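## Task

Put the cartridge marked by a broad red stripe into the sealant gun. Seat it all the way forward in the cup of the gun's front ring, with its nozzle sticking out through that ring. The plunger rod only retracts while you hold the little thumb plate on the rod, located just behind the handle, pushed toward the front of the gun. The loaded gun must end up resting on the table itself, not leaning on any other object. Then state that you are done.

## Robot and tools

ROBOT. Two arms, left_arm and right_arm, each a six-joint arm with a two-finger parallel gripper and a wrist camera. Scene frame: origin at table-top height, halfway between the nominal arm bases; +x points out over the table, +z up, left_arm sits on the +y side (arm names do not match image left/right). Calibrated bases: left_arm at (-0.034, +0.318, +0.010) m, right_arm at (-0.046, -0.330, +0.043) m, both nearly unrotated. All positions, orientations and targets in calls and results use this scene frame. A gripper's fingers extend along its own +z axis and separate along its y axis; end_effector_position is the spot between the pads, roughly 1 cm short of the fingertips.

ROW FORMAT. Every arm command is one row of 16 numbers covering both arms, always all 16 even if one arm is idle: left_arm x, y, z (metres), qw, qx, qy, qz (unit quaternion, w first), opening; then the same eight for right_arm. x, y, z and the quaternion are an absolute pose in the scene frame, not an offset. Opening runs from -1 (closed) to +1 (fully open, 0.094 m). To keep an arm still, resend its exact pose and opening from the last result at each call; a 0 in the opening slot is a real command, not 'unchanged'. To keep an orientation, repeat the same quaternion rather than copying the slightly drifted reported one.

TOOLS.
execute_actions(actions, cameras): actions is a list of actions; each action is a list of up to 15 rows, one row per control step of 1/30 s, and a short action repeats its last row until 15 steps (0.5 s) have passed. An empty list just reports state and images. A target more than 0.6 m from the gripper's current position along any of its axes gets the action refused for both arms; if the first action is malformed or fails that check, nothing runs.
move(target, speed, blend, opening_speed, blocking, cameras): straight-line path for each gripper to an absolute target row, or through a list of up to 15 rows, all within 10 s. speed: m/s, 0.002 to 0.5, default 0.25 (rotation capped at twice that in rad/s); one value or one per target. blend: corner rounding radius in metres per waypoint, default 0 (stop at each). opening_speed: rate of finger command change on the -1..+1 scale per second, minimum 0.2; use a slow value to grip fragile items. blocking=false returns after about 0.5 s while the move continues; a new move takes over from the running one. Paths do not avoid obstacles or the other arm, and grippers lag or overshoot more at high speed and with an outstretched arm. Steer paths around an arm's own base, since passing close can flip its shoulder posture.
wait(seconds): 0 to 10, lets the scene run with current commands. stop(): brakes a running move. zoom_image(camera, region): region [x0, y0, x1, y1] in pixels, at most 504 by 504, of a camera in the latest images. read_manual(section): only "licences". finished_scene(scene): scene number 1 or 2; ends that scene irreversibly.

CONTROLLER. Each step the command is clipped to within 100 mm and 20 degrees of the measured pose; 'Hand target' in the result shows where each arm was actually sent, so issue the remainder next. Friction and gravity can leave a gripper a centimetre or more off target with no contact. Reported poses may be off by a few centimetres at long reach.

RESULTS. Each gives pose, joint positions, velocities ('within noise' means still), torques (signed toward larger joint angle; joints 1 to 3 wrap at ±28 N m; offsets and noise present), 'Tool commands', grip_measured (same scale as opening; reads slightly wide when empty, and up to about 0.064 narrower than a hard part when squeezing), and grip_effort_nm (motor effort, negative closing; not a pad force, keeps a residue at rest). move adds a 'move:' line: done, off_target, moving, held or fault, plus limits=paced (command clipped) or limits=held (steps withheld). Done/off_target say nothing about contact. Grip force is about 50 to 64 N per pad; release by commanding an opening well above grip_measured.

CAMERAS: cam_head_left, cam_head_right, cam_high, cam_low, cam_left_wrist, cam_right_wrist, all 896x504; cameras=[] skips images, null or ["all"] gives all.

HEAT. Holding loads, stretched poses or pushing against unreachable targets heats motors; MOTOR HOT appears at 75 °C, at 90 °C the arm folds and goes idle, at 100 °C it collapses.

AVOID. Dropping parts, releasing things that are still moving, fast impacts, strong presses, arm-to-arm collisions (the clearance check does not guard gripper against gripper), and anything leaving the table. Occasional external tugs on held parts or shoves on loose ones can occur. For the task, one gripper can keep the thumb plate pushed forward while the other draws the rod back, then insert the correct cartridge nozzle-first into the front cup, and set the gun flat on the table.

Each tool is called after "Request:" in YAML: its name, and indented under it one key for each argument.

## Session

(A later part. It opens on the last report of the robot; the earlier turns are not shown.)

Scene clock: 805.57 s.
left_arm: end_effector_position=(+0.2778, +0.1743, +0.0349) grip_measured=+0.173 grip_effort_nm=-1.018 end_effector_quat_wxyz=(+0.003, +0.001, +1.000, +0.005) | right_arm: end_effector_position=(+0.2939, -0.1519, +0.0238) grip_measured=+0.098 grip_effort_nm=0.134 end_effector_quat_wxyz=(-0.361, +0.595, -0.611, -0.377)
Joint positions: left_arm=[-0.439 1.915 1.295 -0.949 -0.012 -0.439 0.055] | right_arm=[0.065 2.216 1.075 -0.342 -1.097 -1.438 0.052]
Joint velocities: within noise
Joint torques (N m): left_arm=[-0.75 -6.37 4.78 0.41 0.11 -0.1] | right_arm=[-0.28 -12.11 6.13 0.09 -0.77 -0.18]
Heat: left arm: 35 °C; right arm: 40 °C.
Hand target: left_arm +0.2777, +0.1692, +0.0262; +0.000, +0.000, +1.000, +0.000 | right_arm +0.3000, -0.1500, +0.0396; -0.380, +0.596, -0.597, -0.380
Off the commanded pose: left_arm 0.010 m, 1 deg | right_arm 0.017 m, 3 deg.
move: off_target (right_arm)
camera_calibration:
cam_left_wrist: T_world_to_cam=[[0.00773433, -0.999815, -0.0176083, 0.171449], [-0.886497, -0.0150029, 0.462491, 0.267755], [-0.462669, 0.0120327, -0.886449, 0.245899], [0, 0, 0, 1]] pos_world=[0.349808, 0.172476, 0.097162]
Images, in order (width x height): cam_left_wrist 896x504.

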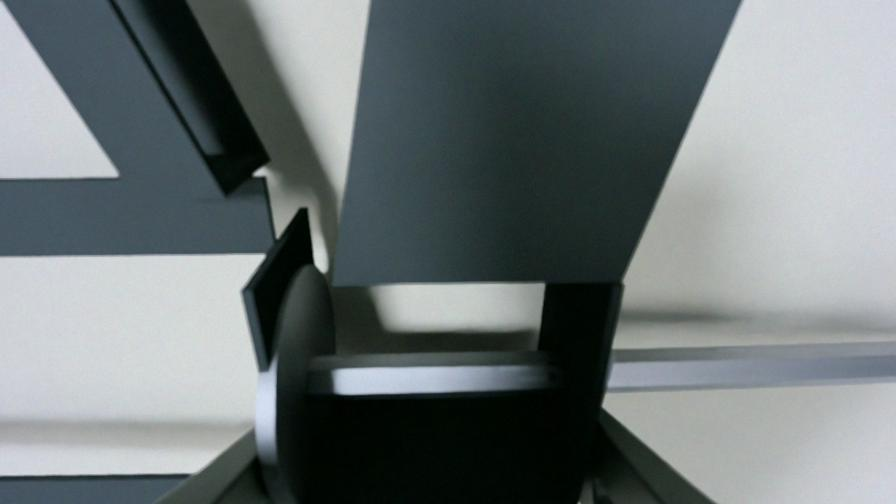

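Request:
move:
  target:
    - [0.278,0.171,0.030,0,0,1,0,0.8,0.300,-0.17,0.10,0.3799,-0.5964,0.5964,0.3799,0.3]
    - [0.280,0.171,0.110,0,0,1,0,0.8,0.300,-0.22,0.18,0.3799,-0.5964,0.5964,0.3799,0.3]
    - [0.29,0.25,0.22,0.1736,0,0.9848,0,0.5,0.33,-0.38,0.22,0,0,1,0,0.3]
  speed: 0.15
  opening_speed: 1.5

Scene clock: 856.47 s.
left_arm: end_effector_position=(+0.2943, +0.2414, +0.2013) grip_measured=+0.798 grip_effort_nm=0.105 end_effector_quat_wxyz=(+0.153, -0.007, +0.988, -0.011) | right_arm: end_effector_position=(+0.3293, -0.3830, +0.2183) grip_measured=+0.298 grip_effort_nm=0.129 end_effector_quat_wxyz=(+0.016, -0.005, +1.000, +0.004)
Joint positions: left_arm=[-0.263 1.553 1.496 -1.211 -0.061 -0.27 0.084] | right_arm=[-0.137 1.989 2.005 -1.555 -0.013 -0.16 0.061]
Joint velocities: within noise
Joint torques (N m): left_arm=[0.55 -8.51 7.8 0.44 -0.2 0.14] | right_arm=[0.65 -8.87 8.55 0.07 0.06 0.14]
Heat: left arm: 35 °C; right arm: 42 °C.
Hand target: left_arm +0.2904, +0.2480, +0.2182; +0.171, -0.006, +0.985, -0.004 | right_arm +0.3311, -0.3819, +0.2195; +0.013, -0.001, +1.000, +0.000
Tool commands: left_gripper/opening=+0.8 right_gripper/opening=+0.3
Off the commanded pose: left_arm 0.021 m, 3 deg | right_arm 0.004 m, 2 deg.
joint sent to its limit (right arm) — joint 4 (wrist pitch), lower limit. The joint targets still meet the commanded pose.
move: off_target (left_arm; path cut at 10 s); path passed 2 of 3 targets; target 3's new opening was not sent
camera_calibration:
cam_left_wrist: T_world_to_cam=[[0.0227746, -0.999556, 0.0192046, 0.22944], [-0.983577, -0.0189619, 0.17949, 0.292908], [-0.179046, -0.0229771, -0.983572, 0.344787], [0, 0, 0, 1]] pos_world=[0.344605, 0.242814, 0.282143]
cam_right_wrist: T_world_to_cam=[[-0.00379748, -0.99999, 0.00236607, -0.381883], [-0.926809, 0.00440806, 0.375507, 0.264992], [-0.375514, -0.000766917, -0.926817, 0.408256], [0, 0, 0, 1]] pos_world=[0.397452, -0.382734, 0.279775]

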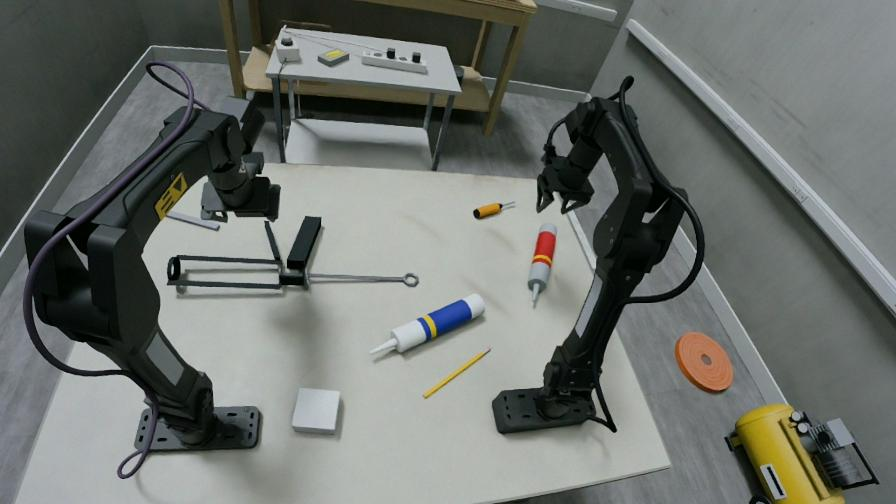

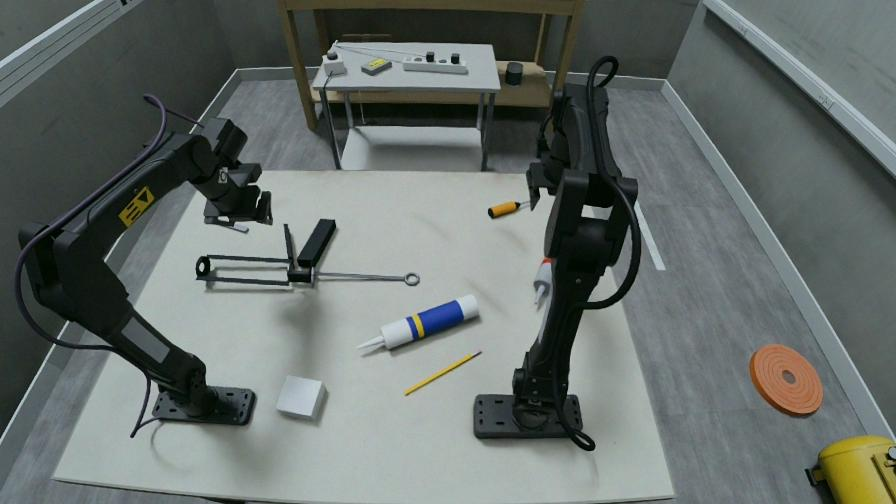

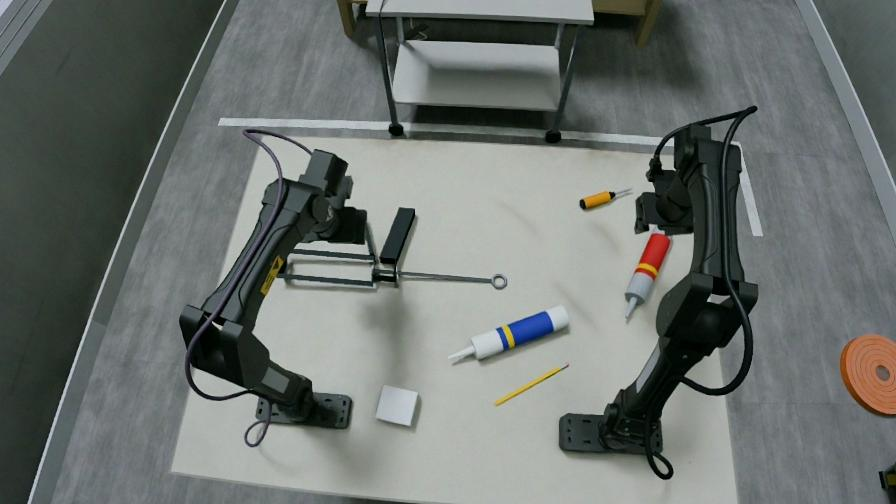

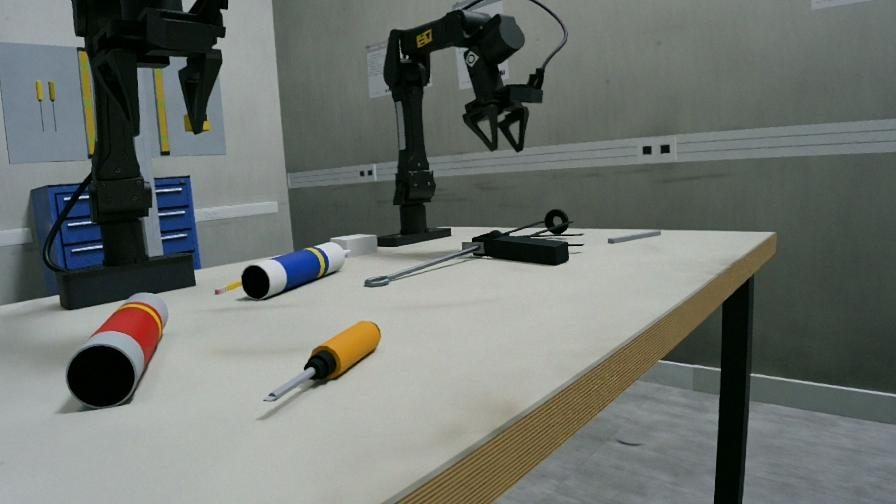

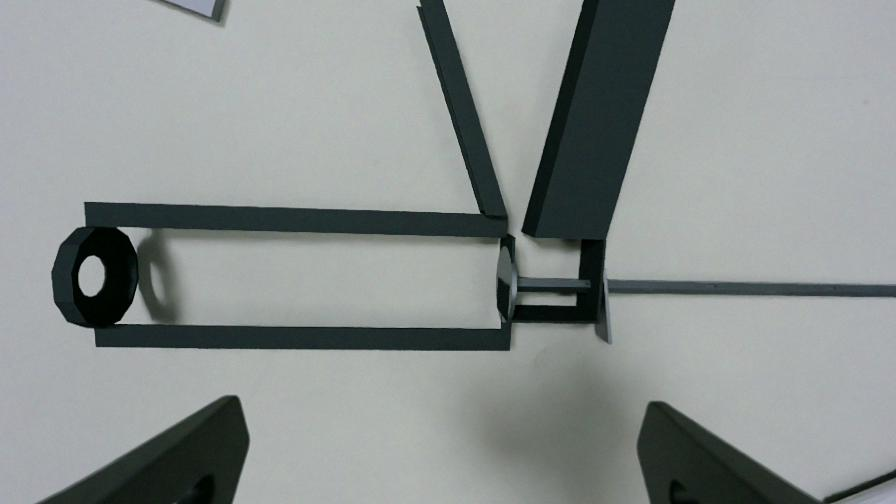

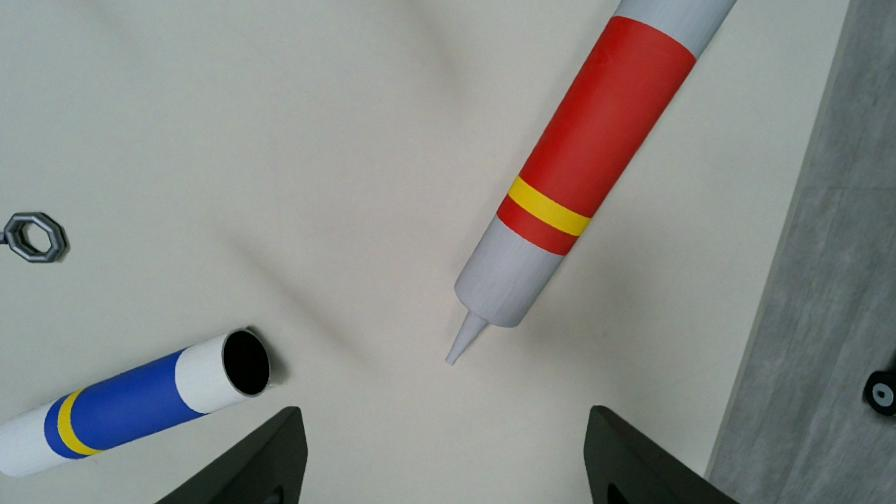

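Request:
move:
  target:
    - [0.29,0.28,0.24,0.1736,0,0.9848,0,0.5,0.349,-0.452,0.13,0,0.2207,0.9753,0,0.45]
  speed: 0.15
  opening_speed: 1.5
  cameras: ["cam_right_wrist","cam_high"]

Scene clock: 892.00 s.
left_arm: end_effector_position=(+0.2955, +0.2788, +0.2193) grip_measured=+0.502 grip_effort_nm=-0.071 end_effector_quat_wxyz=(+0.155, -0.004, +0.988, +0.007) | right_arm: end_effector_position=(+0.3481, -0.4472, +0.1383) grip_measured=+0.448 grip_effort_nm=0.139 end_effector_quat_wxyz=(+0.004, +0.212, +0.977, +0.005)
Joint positions: left_arm=[-0.152 1.544 1.559 -1.279 -0.061 -0.152 0.071] | right_arm=[-0.284 2.116 1.874 -1.321 -0.011 0.13 0.068]
Joint velocities: within noise
Joint torques (N m): left_arm=[0.39 -8.44 8.88 0.36 0.07 0.13] | right_arm=[-0.42 -10.37 5.37 0.39 0.06 0.13]
Heat: left arm: 35 °C; right arm: 43 °C.
Hand target: left_arm +0.2903, +0.2794, +0.2398; +0.175, +0.001, +0.985, -0.001 | right_arm +0.3481, -0.4507, +0.1301; +0.000, +0.222, +0.975, +0.001
Off the commanded pose: left_arm 0.021 m, 2 deg | right_arm 0.010 m, 1 deg.
move: off_target (left_arm)
camera_calibration:
cam_right_wrist: T_world_to_cam=[[-0.426802, -0.904344, -0.00177414, -0.255177], [-0.829282, 0.390593, 0.39966, 0.448176], [-0.360737, 0.172047, -0.916662, 0.411887], [0, 0, 0, 1]] pos_world=[0.411337, -0.476686, 0.19799]
Images, in order (width x height): cam_high 896x504, cam_right_wrist 896x504.

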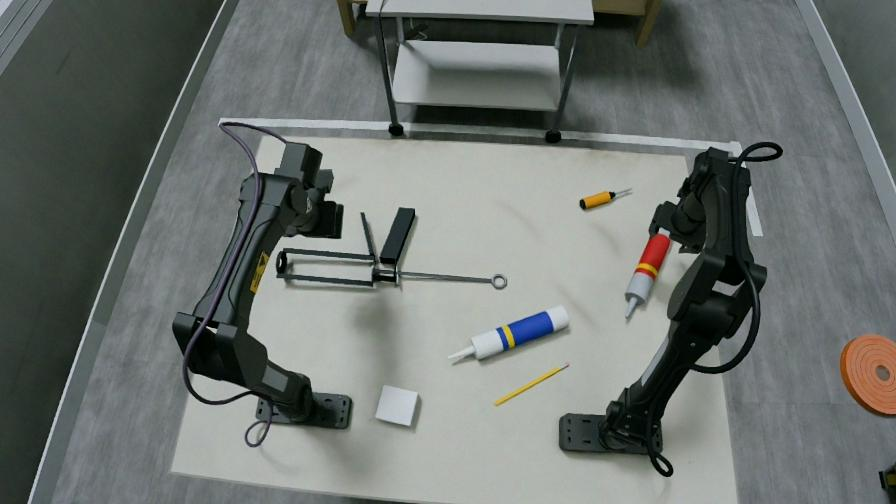

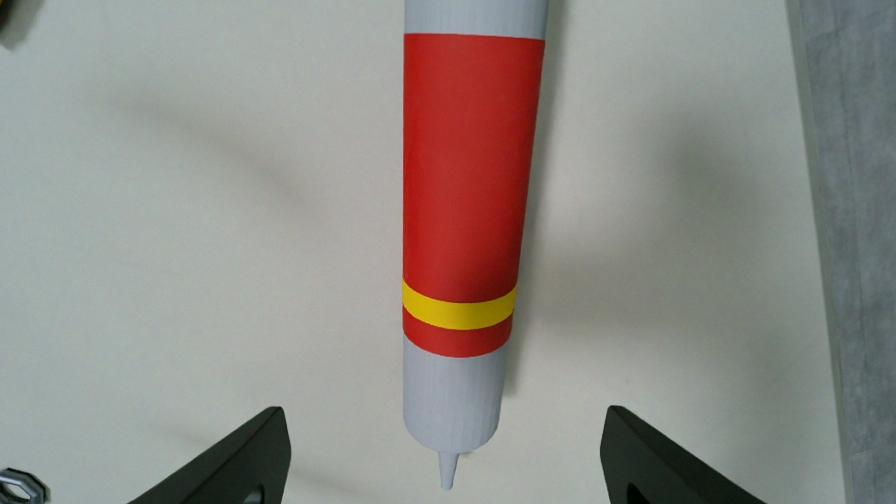

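Request:
move:
  target:
    - [0.29,0.28,0.24,0.1736,0,0.9848,0,0.5,0.343,-0.454,0.075,0,0.2334,0.9724,0,0.45]
  speed: 0.1
  cameras: ["cam_right_wrist","cam_low"]

Scene clock: 907.70 s.
left_arm: end_effector_position=(+0.2952, +0.2789, +0.2192) grip_measured=+0.502 grip_effort_nm=-0.076 end_effector_quat_wxyz=(+0.155, -0.004, +0.988, +0.007) | right_arm: end_effector_position=(+0.3439, -0.4459, +0.0825) grip_measured=+0.448 grip_effort_nm=0.134 end_effector_quat_wxyz=(+0.002, +0.217, +0.976, +0.005)
Joint positions: left_arm=[-0.152 1.544 1.559 -1.28 -0.061 -0.152 0.071] | right_arm=[-0.284 2.129 1.67 -1.109 -0.011 0.139 0.068]
Joint velocities: within noise
Joint torques (N m): left_arm=[0.44 -8.31 8.8 0.37 0.04 0.15] | right_arm=[-0.68 -10.43 5.31 0.38 0.08 0.13]
Heat: left arm: 36 °C; right arm: 42 °C.
Hand target: left_arm +0.2900, +0.2799, +0.2393; +0.174, +0.000, +0.985, +0.000 | right_arm +0.3425, -0.4505, +0.0748; -0.001, +0.228, +0.974, +0.001
Off the commanded pose: left_arm 0.021 m, 2 deg | right_arm 0.011 m, 2 deg.
move: off_target (left_arm, right_arm)
camera_calibration:
cam_right_wrist: T_world_to_cam=[[-0.435113, -0.900375, -0.001131, -0.251327], [-0.823854, 0.397626, 0.403928, 0.467439], [-0.363237, 0.176686, -0.91479, 0.361761], [0, 0, 0, 1]] pos_world=[0.407152, -0.476073, 0.14184]
Images, in order (width x height): cam_low 896x504, cam_right_wrist 896x504.

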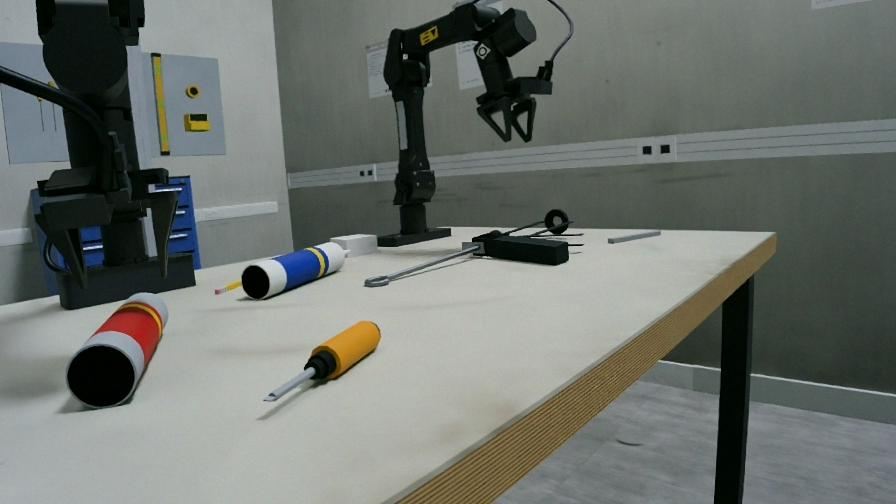

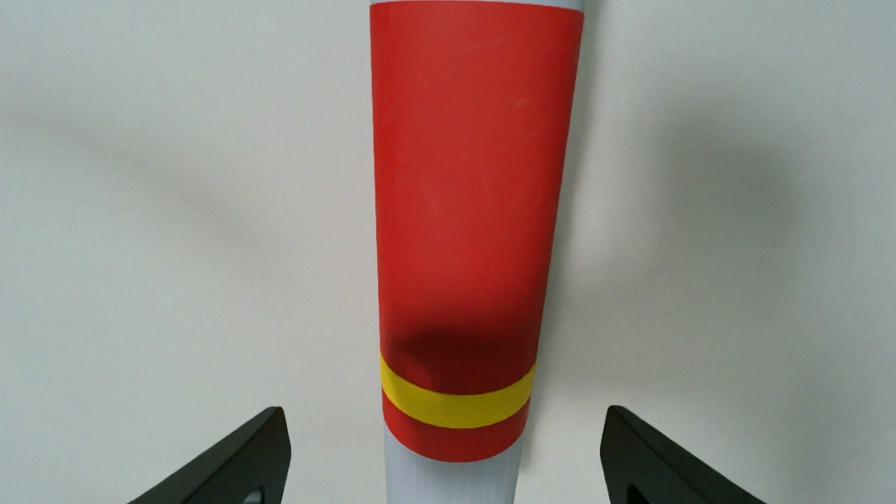

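Request:
move:
  target:
    - [0.29,0.28,0.24,0.1736,0,0.9848,0,0.5,0.341,-0.454,0.028,0,0.2480,0.9688,0,0.45]
    - [0.29,0.28,0.24,0.1736,0,0.9848,0,0.5,0.341,-0.454,0.028,0,0.2480,0.9688,0,0.0]
  speed: 0.08
  opening_speed: 0.4
  cameras: ["cam_right_wrist","cam_low"]

Scene clock: 921.67 s.
left_arm: end_effector_position=(+0.2948, +0.2789, +0.2191) grip_measured=+0.502 grip_effort_nm=-0.081 end_effector_quat_wxyz=(+0.154, -0.003, +0.988, +0.007) | right_arm: end_effector_position=(+0.3425, -0.4516, +0.0363) grip_measured=+0.000 grip_effort_nm=-0.701 end_effector_quat_wxyz=(+0.004, +0.242, +0.970, +0.005)
Joint positions: left_arm=[-0.152 1.544 1.559 -1.282 -0.061 -0.151 0.071] | right_arm=[-0.298 2.179 1.56 -0.943 -0.01 0.178 0.047]
Joint velocities: left_arm=[within noise] | right_arm=[-0.017 -0.012 -0.002 -0.007 -0.081 0.022 -0.004]
Joint torques (N m): left_arm=[0.66 -8.27 8.84 0.38 0.06 0.13] | right_arm=[-0.64 -10.51 5.11 0.38 0.08 0.13]
Heat: left arm: 36 °C; right arm: 42 °C.
Hand target: left_arm +0.2897, +0.2800, +0.2392; +0.173, +0.001, +0.985, +0.000 | right_arm +0.3399, -0.4556, +0.0285; +0.000, +0.253, +0.968, +0.000
Off the commanded pose: left_arm 0.021 m, 2 deg | right_arm 0.009 m, 1 deg.
move: off_target (left_arm)
camera_calibration:
cam_right_wrist: T_world_to_cam=[[-0.481462, -0.876467, -0.000552976, -0.230496], [-0.803429, 0.441088, 0.39993, 0.499987], [-0.350281, 0.192995, -0.916546, 0.323052], [0, 0, 0, 1]] pos_world=[0.403888, -0.484908, 0.0960049]
Images, in order (width x height): cam_low 896x504, cam_right_wrist 896x504.

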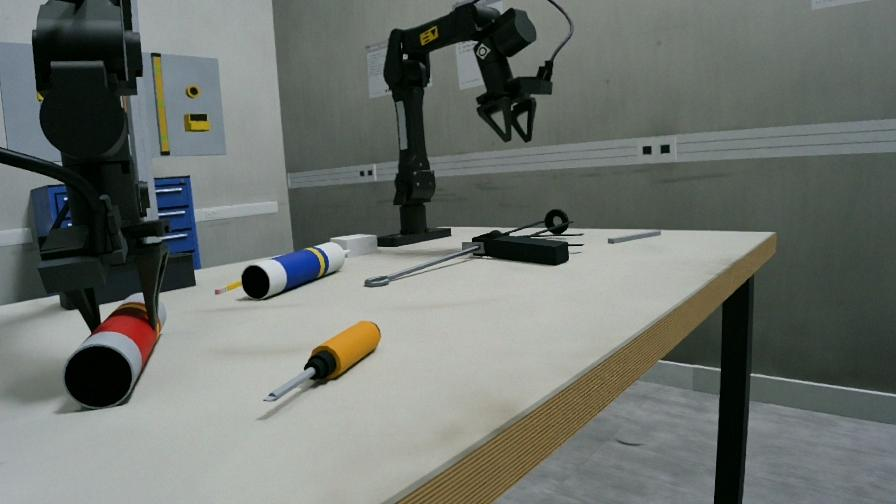

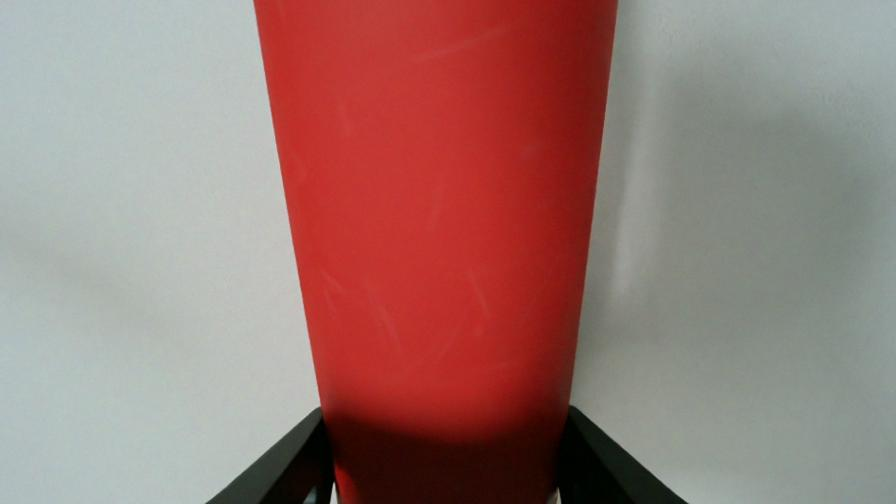

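Request:
move:
  target:
    - [0.29,0.28,0.24,0.1736,0,0.9848,0,0.5,0.341,-0.454,0.115,0,0.2480,0.9688,0,-0.05]
    - [0.29,0.28,0.24,0.1736,0,0.9848,0,0.5,0.26,-0.17,0.12,0,0.3987,0.9171,0,-0.05]
    - [0.29,0.28,0.24,0.1736,0,0.9848,0,0.5,0.19,0.05,0.12,0,0.5,0.8660,0,-0.05]
  speed: 0.1
  blend: 0.03

Scene clock: 954.50 s.
left_arm: end_effector_position=(+0.2948, +0.2789, +0.2191) grip_measured=+0.502 grip_effort_nm=-0.081 end_effector_quat_wxyz=(+0.154, -0.003, +0.988, +0.007) | right_arm: end_effector_position=(+0.1872, +0.0463, +0.1099) grip_measured=-0.023 grip_effort_nm=-1.009 end_effector_quat_wxyz=(-0.004, +0.491, +0.871, -0.010)
Joint positions: left_arm=[-0.152 1.544 1.559 -1.282 -0.061 -0.151 0.071] | right_arm=[1.024 2.296 2.052 -1.347 -0.007 2.037 0.046]
Joint velocities: within noise
Joint torques (N m): left_arm=[0.35 -8.32 8.95 0.39 0.06 0.16] | right_arm=[-0.06 -12.71 9.98 -0.15 0.15 0.13]
Heat: left arm: 36 °C; right arm: 44 °C.
Hand target: left_arm +0.2900, +0.2799, +0.2393; +0.174, +0.000, +0.985, +0.000 | right_arm +0.1920, +0.0473, +0.1195; +0.006, +0.498, +0.867, -0.004
Off the commanded pose: left_arm 0.021 m, 2 deg | right_arm 0.011 m, 2 deg.
move: off_target (left_arm, right_arm)
camera_calibration:
cam_left_wrist: T_world_to_cam=[[0.0192101, -0.999675, -0.0167504, 0.275627], [-0.983964, -0.0218743, 0.177019, 0.292407], [-0.177328, 0.0130813, -0.984065, 0.352804], [0, 0, 0, 1]] pos_world=[0.344985, 0.277318, 0.300037]
cam_right_wrist: T_world_to_cam=[[-0.861668, -0.506535, 0.0308331, 0.181777], [-0.453235, 0.795483, 0.402225, 0.0439342], [-0.228268, 0.332609, -0.915022, 0.210476], [0, 0, 0, 1]] pos_world=[0.224589, -0.0128787, 0.169314]

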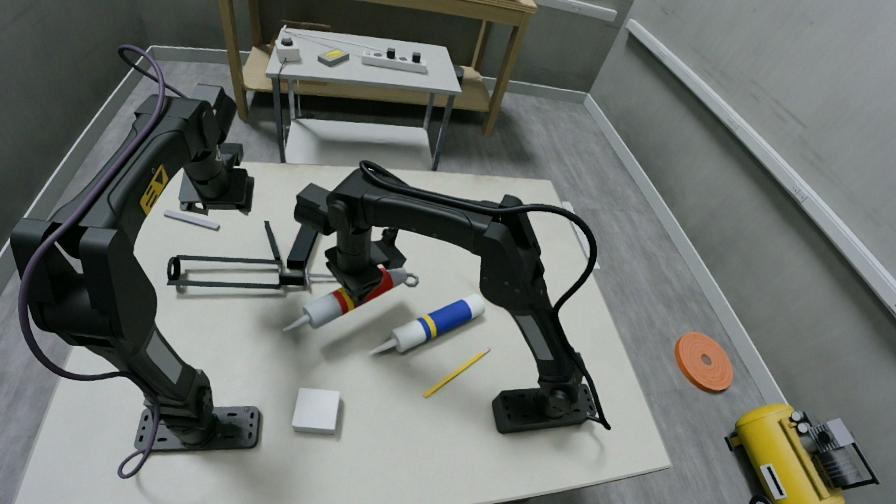

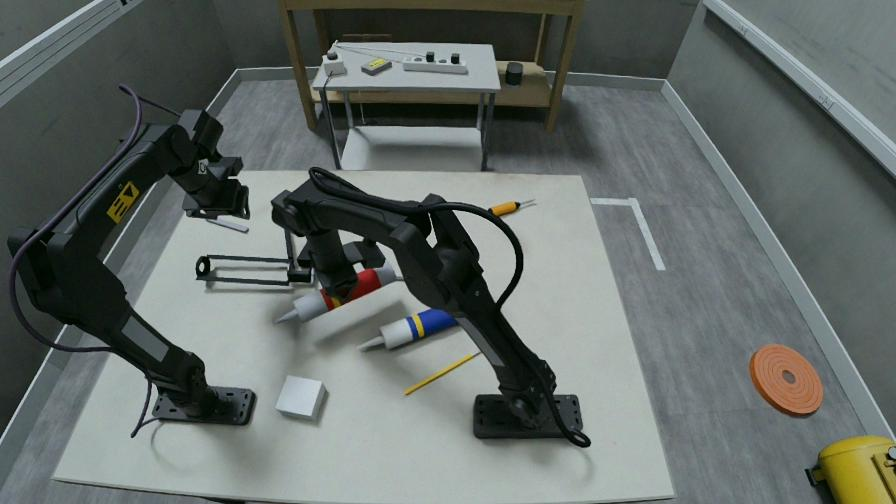

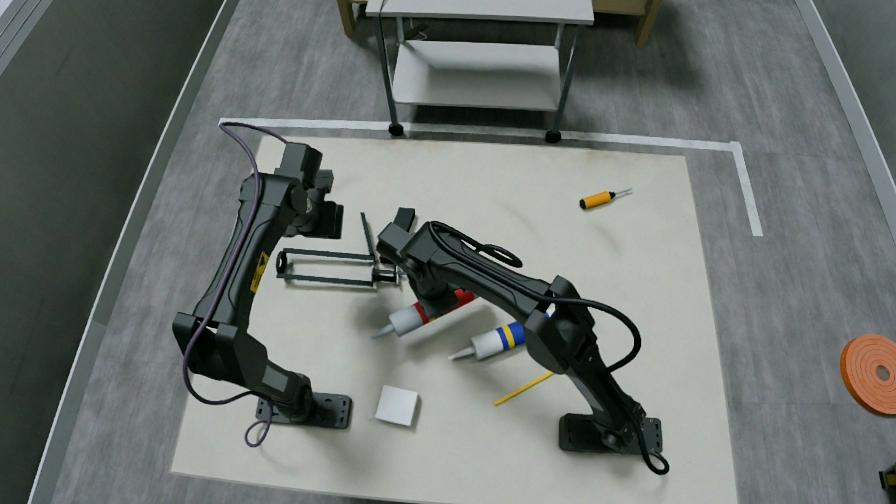

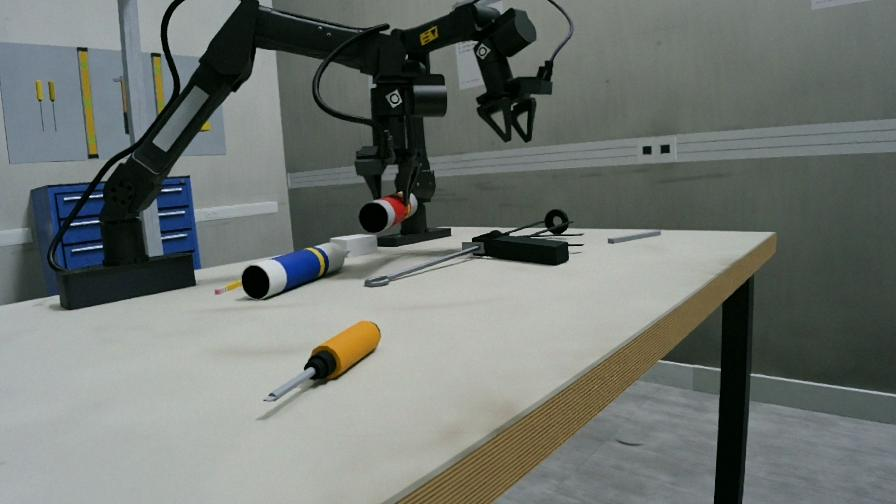

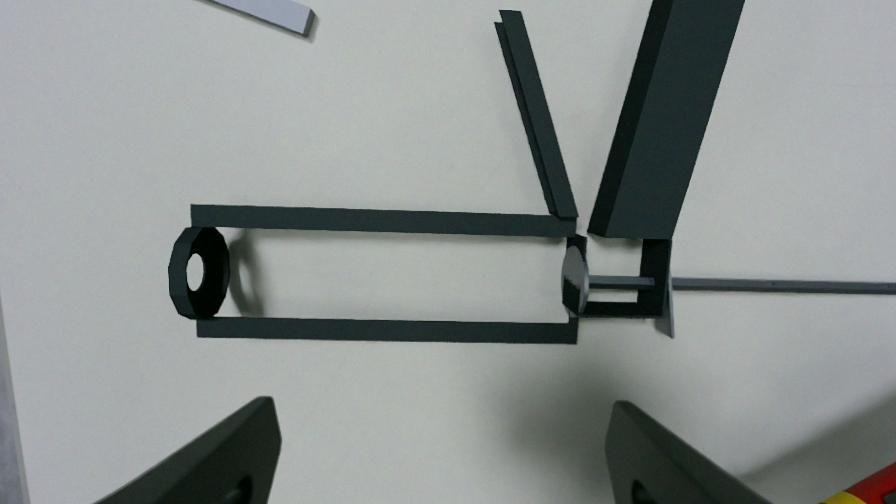

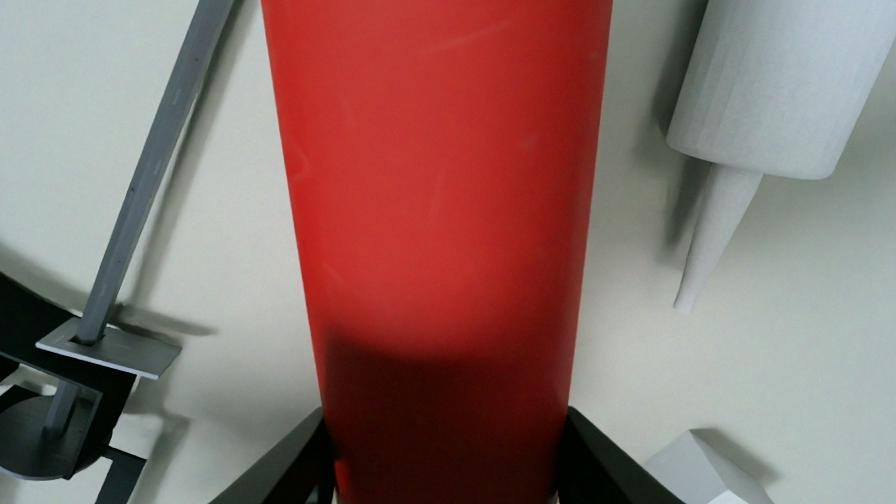

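Request:
move:
  target:
    - [0.29,0.28,0.24,0.1736,0,0.9848,0,0.5,0.19,0.05,0.034,0,0.5,0.8660,0,-0.05]
  speed: 0.06
  cameras: ["cam_right_wrist","cam_low","cam_high"]

Request:
zoom_image:
  camera: "cam_low"
  region: [300, 150, 520, 300]

Scene clock: 973.27 s.
left_arm: end_effector_position=(+0.2948, +0.2789, +0.2191) grip_measured=+0.502 grip_effort_nm=-0.081 end_effector_quat_wxyz=(+0.154, -0.002, +0.988, +0.007) | right_arm: end_effector_position=(+0.1883, +0.0479, +0.0373) grip_measured=-0.023 grip_effort_nm=-1.009 end_effector_quat_wxyz=(-0.003, +0.498, +0.867, -0.004)
Joint positions: left_arm=[-0.152 1.544 1.559 -1.282 -0.061 -0.149 0.071] | right_arm=[1.024 2.336 1.83 -1.072 -0.007 2.054 0.046]
Joint velocities: within noise
Joint torques (N m): left_arm=[0.4 -8.31 8.87 0.36 0.06 0.17] | right_arm=[0.13 -12.78 5.5 0.37 0.05 0.13]
Heat: left arm: 36 °C; right arm: 43 °C.
Hand target: left_arm +0.2900, +0.2799, +0.2393; +0.174, +0.001, +0.985, +0.000 | right_arm +0.1895, +0.0492, +0.0342; +0.000, +0.504, +0.864, +0.000
Off the commanded pose: left_arm 0.021 m, 2 deg | right_arm 0.004 m, 1 deg.
move: off_target (left_arm)
camera_calibration:
cam_right_wrist: T_world_to_cam=[[-0.870262, -0.492183, 0.0199883, 0.187063], [-0.442476, 0.798917, 0.407366, 0.0698997], [-0.216468, 0.345671, -0.913046, 0.140851], [0, 0, 0, 1]] pos_world=[0.224212, -0.0124631, 0.0963897]
Images, in order (width x height): cam_high 896x504, cam_low 896x504, cam_right_wrist 896x504.

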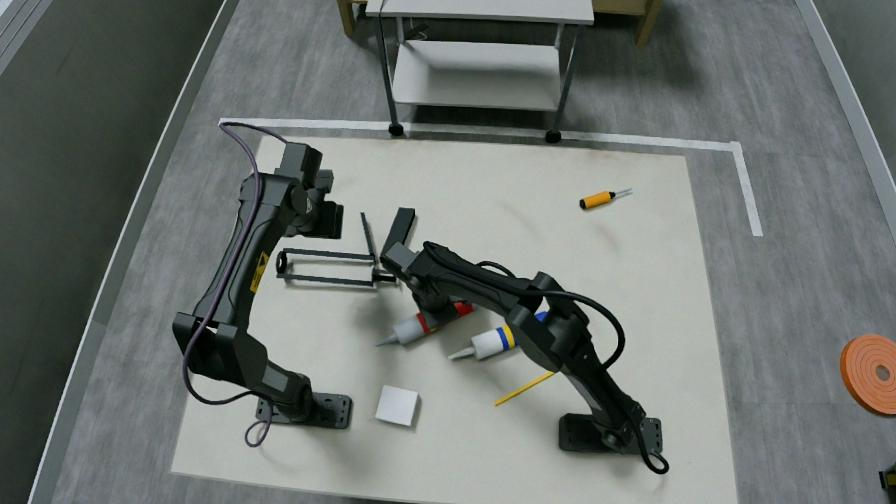

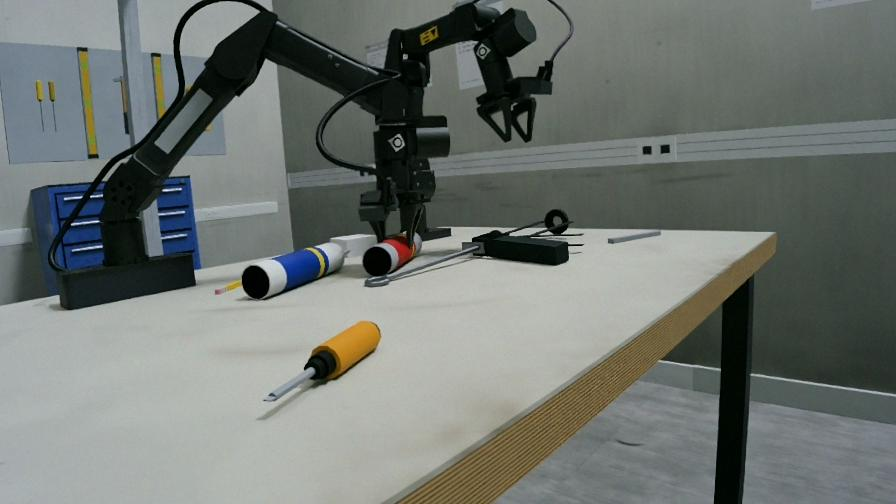

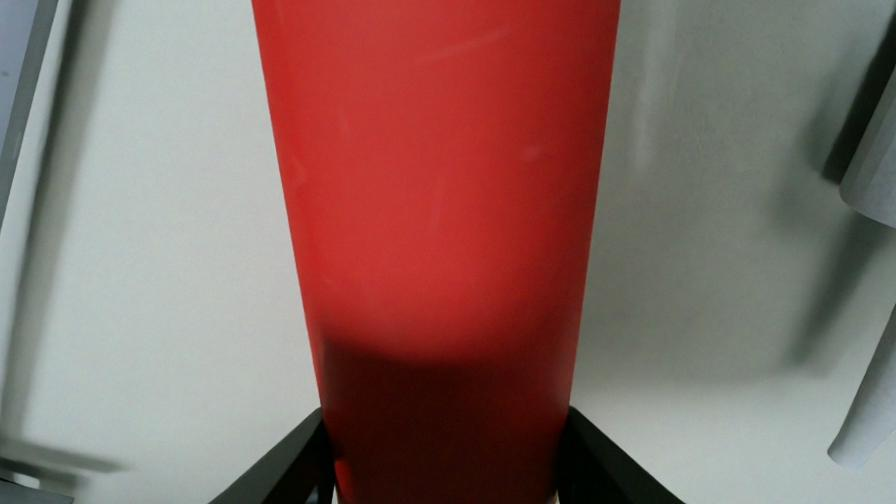

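Scaled by 2.291 from the camera's 896x504 image, which has a finer 1280x720 frame.

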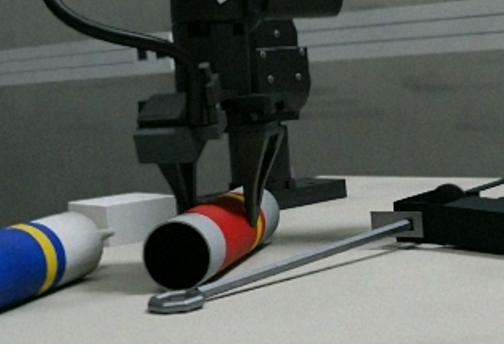

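Request:
move:
  target:
    - [0.29,0.28,0.24,0.1736,0,0.9848,0,0.5,0.19,0.05,0.034,0,0.5,0.8660,0,0.4]
    - [0.29,0.28,0.24,0.1736,0,0.9848,0,0.5,0.19,0.05,0.13,0,0.5,0.8660,0,0.4]
    - [0.29,0.28,0.24,0.1736,0,0.9848,0,0.5,0.25,-0.15,0.17,0,0.35,0.9367,0,0.4]
    - [0.29,0.28,0.24,0.1736,0,0.9848,0,0.5,0.25,-0.38,0.20,0.12,0,0.9927,0,0.4]
  speed: [0.1,0.1,0.15,0.2]
  blend: [0,0.01,0.04,0]
  opening_speed: 1

Scene clock: 991.43 s.
left_arm: end_effector_position=(+0.2948, +0.2789, +0.2191) grip_measured=+0.502 grip_effort_nm=-0.081 end_effector_quat_wxyz=(+0.154, -0.002, +0.988, +0.007) | right_arm: end_effector_position=(+0.2485, -0.3761, +0.1968) grip_measured=+0.398 grip_effort_nm=0.134 end_effector_quat_wxyz=(+0.101, +0.005, +0.995, +0.004)
Joint positions: left_arm=[-0.152 1.544 1.559 -1.282 -0.061 -0.149 0.071] | right_arm=[-0.174 1.486 1.308 -1.196 -0.045 -0.172 0.066]
Joint velocities: within noise
Joint torques (N m): left_arm=[0.59 -8.28 8.9 0.41 0.06 0.15] | right_arm=[-0.54 -7.56 5.55 0.81 -0.15 -0.18]
Heat: left arm: 36 °C; right arm: 44 °C.
Hand target: left_arm +0.2900, +0.2799, +0.2393; +0.174, +0.000, +0.985, +0.000 | right_arm +0.2502, -0.3761, +0.2006; +0.118, -0.001, +0.993, +0.006
Off the commanded pose: left_arm 0.021 m, 2 deg | right_arm 0.005 m, 2 deg.
move: off_target (left_arm)
camera_calibration:
cam_left_wrist: T_world_to_cam=[[0.0177491, -0.999694, -0.0172172, 0.276165], [-0.983991, -0.0205192, 0.177031, 0.292034], [-0.17733, 0.0137994, -0.984055, 0.352602], [0, 0, 0, 1]] pos_world=[0.344984, 0.277207, 0.300035]
cam_right_wrist: T_world_to_cam=[[-0.0247038, -0.999692, -0.00242225, -0.368954], [-0.976434, 0.0236092, 0.214521, 0.249372], [-0.214398, 0.00766465, -0.976716, 0.330986], [0, 0, 0, 1]] pos_world=[0.305343, -0.377265, 0.26889]

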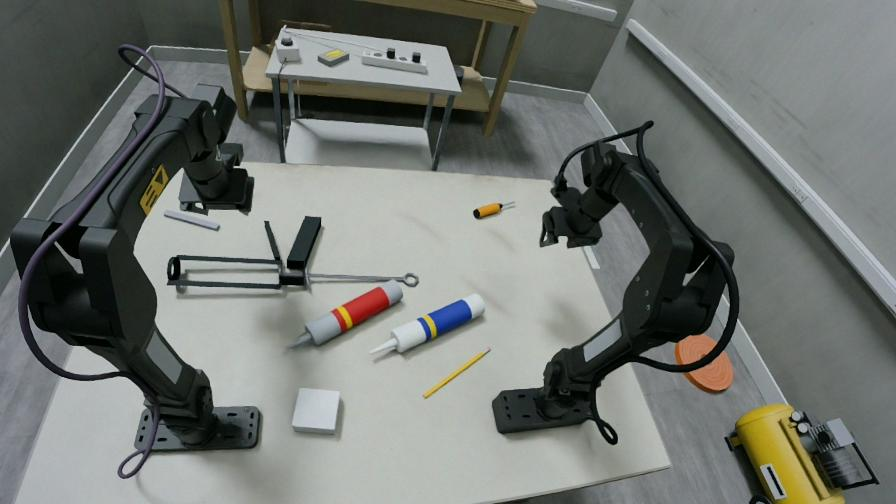

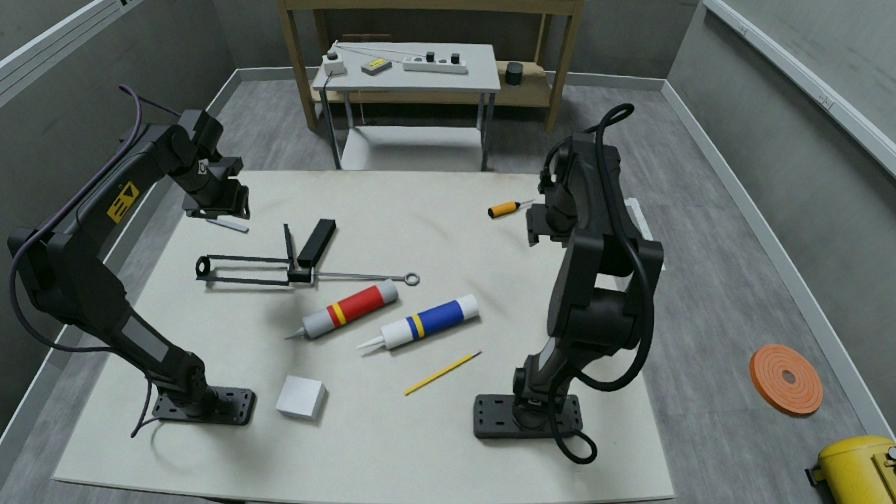

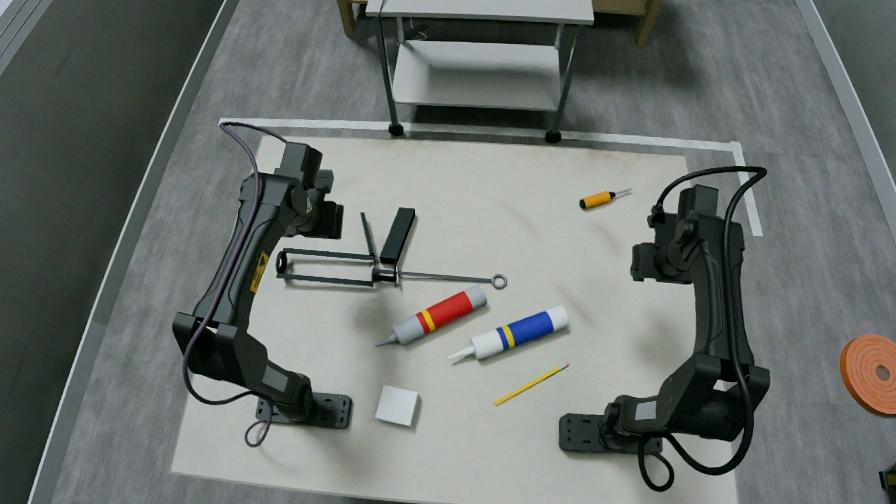

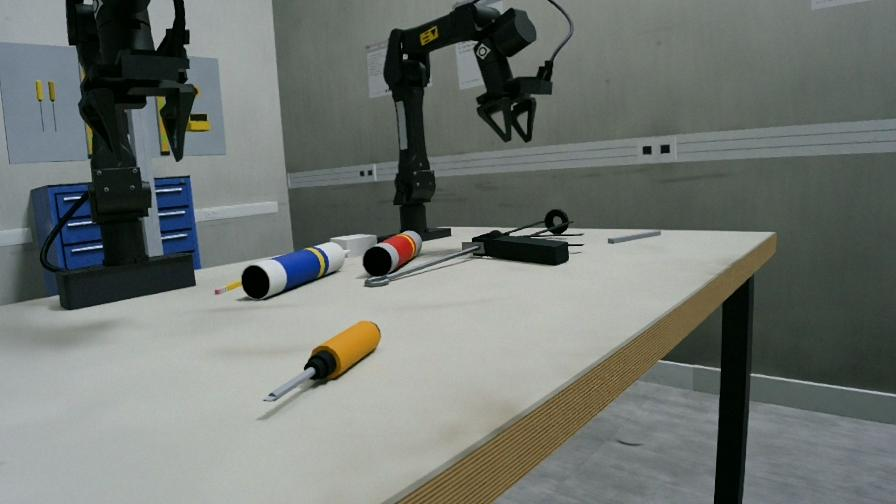

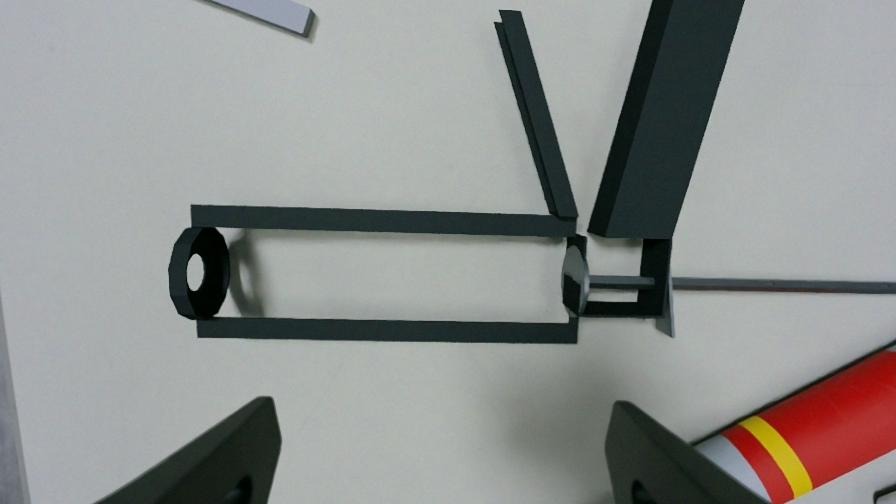

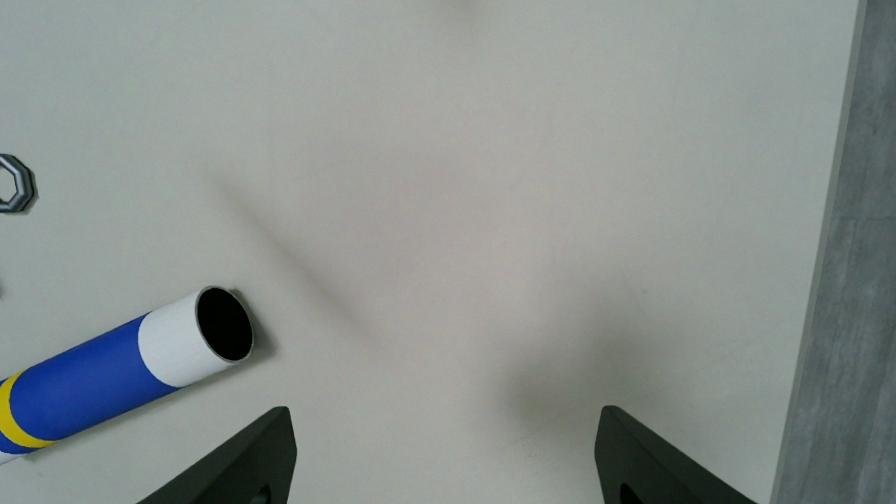

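Request:
move:
  target:
    - [0.25,0.16,0.18,0,0.2588,0.9659,0,0.45,0.25,-0.38,0.20,0.12,0,0.9927,0,0.4]
    - [0.195,0.075,0.14,0,0.5,0.8660,0,0.45,0.25,-0.38,0.20,0.12,0,0.9927,0,0.4]
  speed: 0.15
  blend: [0.03,0]
  cameras: ["cam_left_wrist","cam_high"]

Scene clock: 1005.77 s.
left_arm: end_effector_position=(+0.1926, +0.0826, +0.1471) grip_measured=+0.452 grip_effort_nm=-0.085 end_effector_quat_wxyz=(-0.004, +0.495, +0.869, +0.016) | right_arm: end_effector_position=(+0.2490, -0.3776, +0.1962) grip_measured=+0.398 grip_effort_nm=0.134 end_effector_quat_wxyz=(+0.103, +0.004, +0.995, +0.003)
Joint positions: left_arm=[-0.821 1.797 1.596 -1.386 -0.029 0.213 0.068] | right_arm=[-0.179 1.484 1.303 -1.189 -0.045 -0.18 0.066]
Joint velocities: within noise
Joint torques (N m): left_arm=[-0.14 -6.27 5.23 0.41 0.11 0.13] | right_arm=[-0.68 -7.76 5.46 0.82 -0.05 -0.18]
Heat: left arm: 35 °C; right arm: 41 °C.
Hand target: left_arm +0.1949, +0.0758, +0.1406; -0.001, +0.502, +0.865, +0.009 | right_arm +0.2500, -0.3797, +0.2002; +0.120, -0.001, +0.993, +0.000
Off the commanded pose: left_arm 0.011 m, 2 deg | right_arm 0.005 m, 2 deg.
move: off_target (left_arm)
camera_calibration:
cam_left_wrist: T_world_to_cam=[[-0.855282, -0.517165, -0.0321564, 0.210913], [-0.465057, 0.738776, 0.487782, -0.00819275], [-0.228508, 0.432146, -0.872373, 0.225188], [0, 0, 0, 1]] pos_world=[0.228037, 0.0178153, 0.207226]
Images, in order (width x height): cam_high 896x504, cam_left_wrist 896x504.

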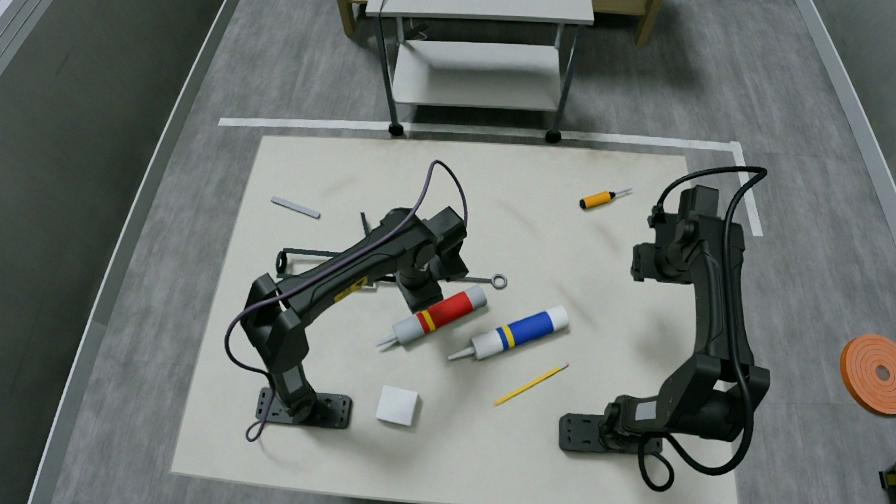

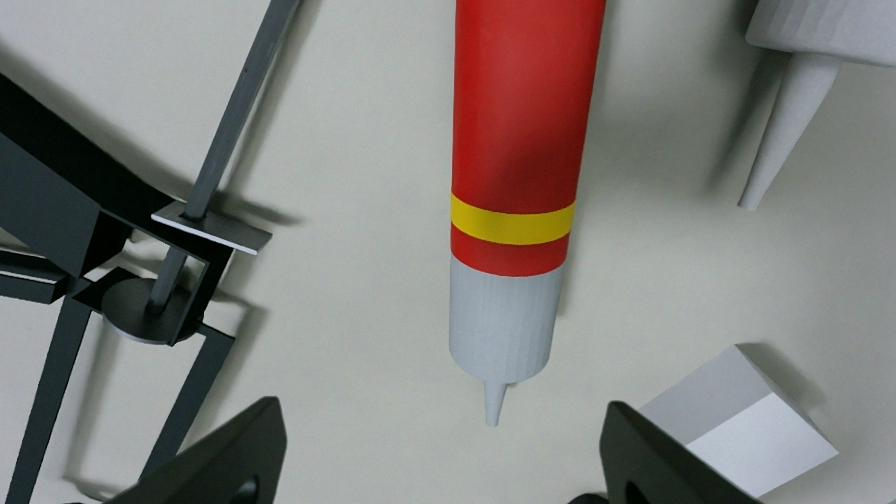

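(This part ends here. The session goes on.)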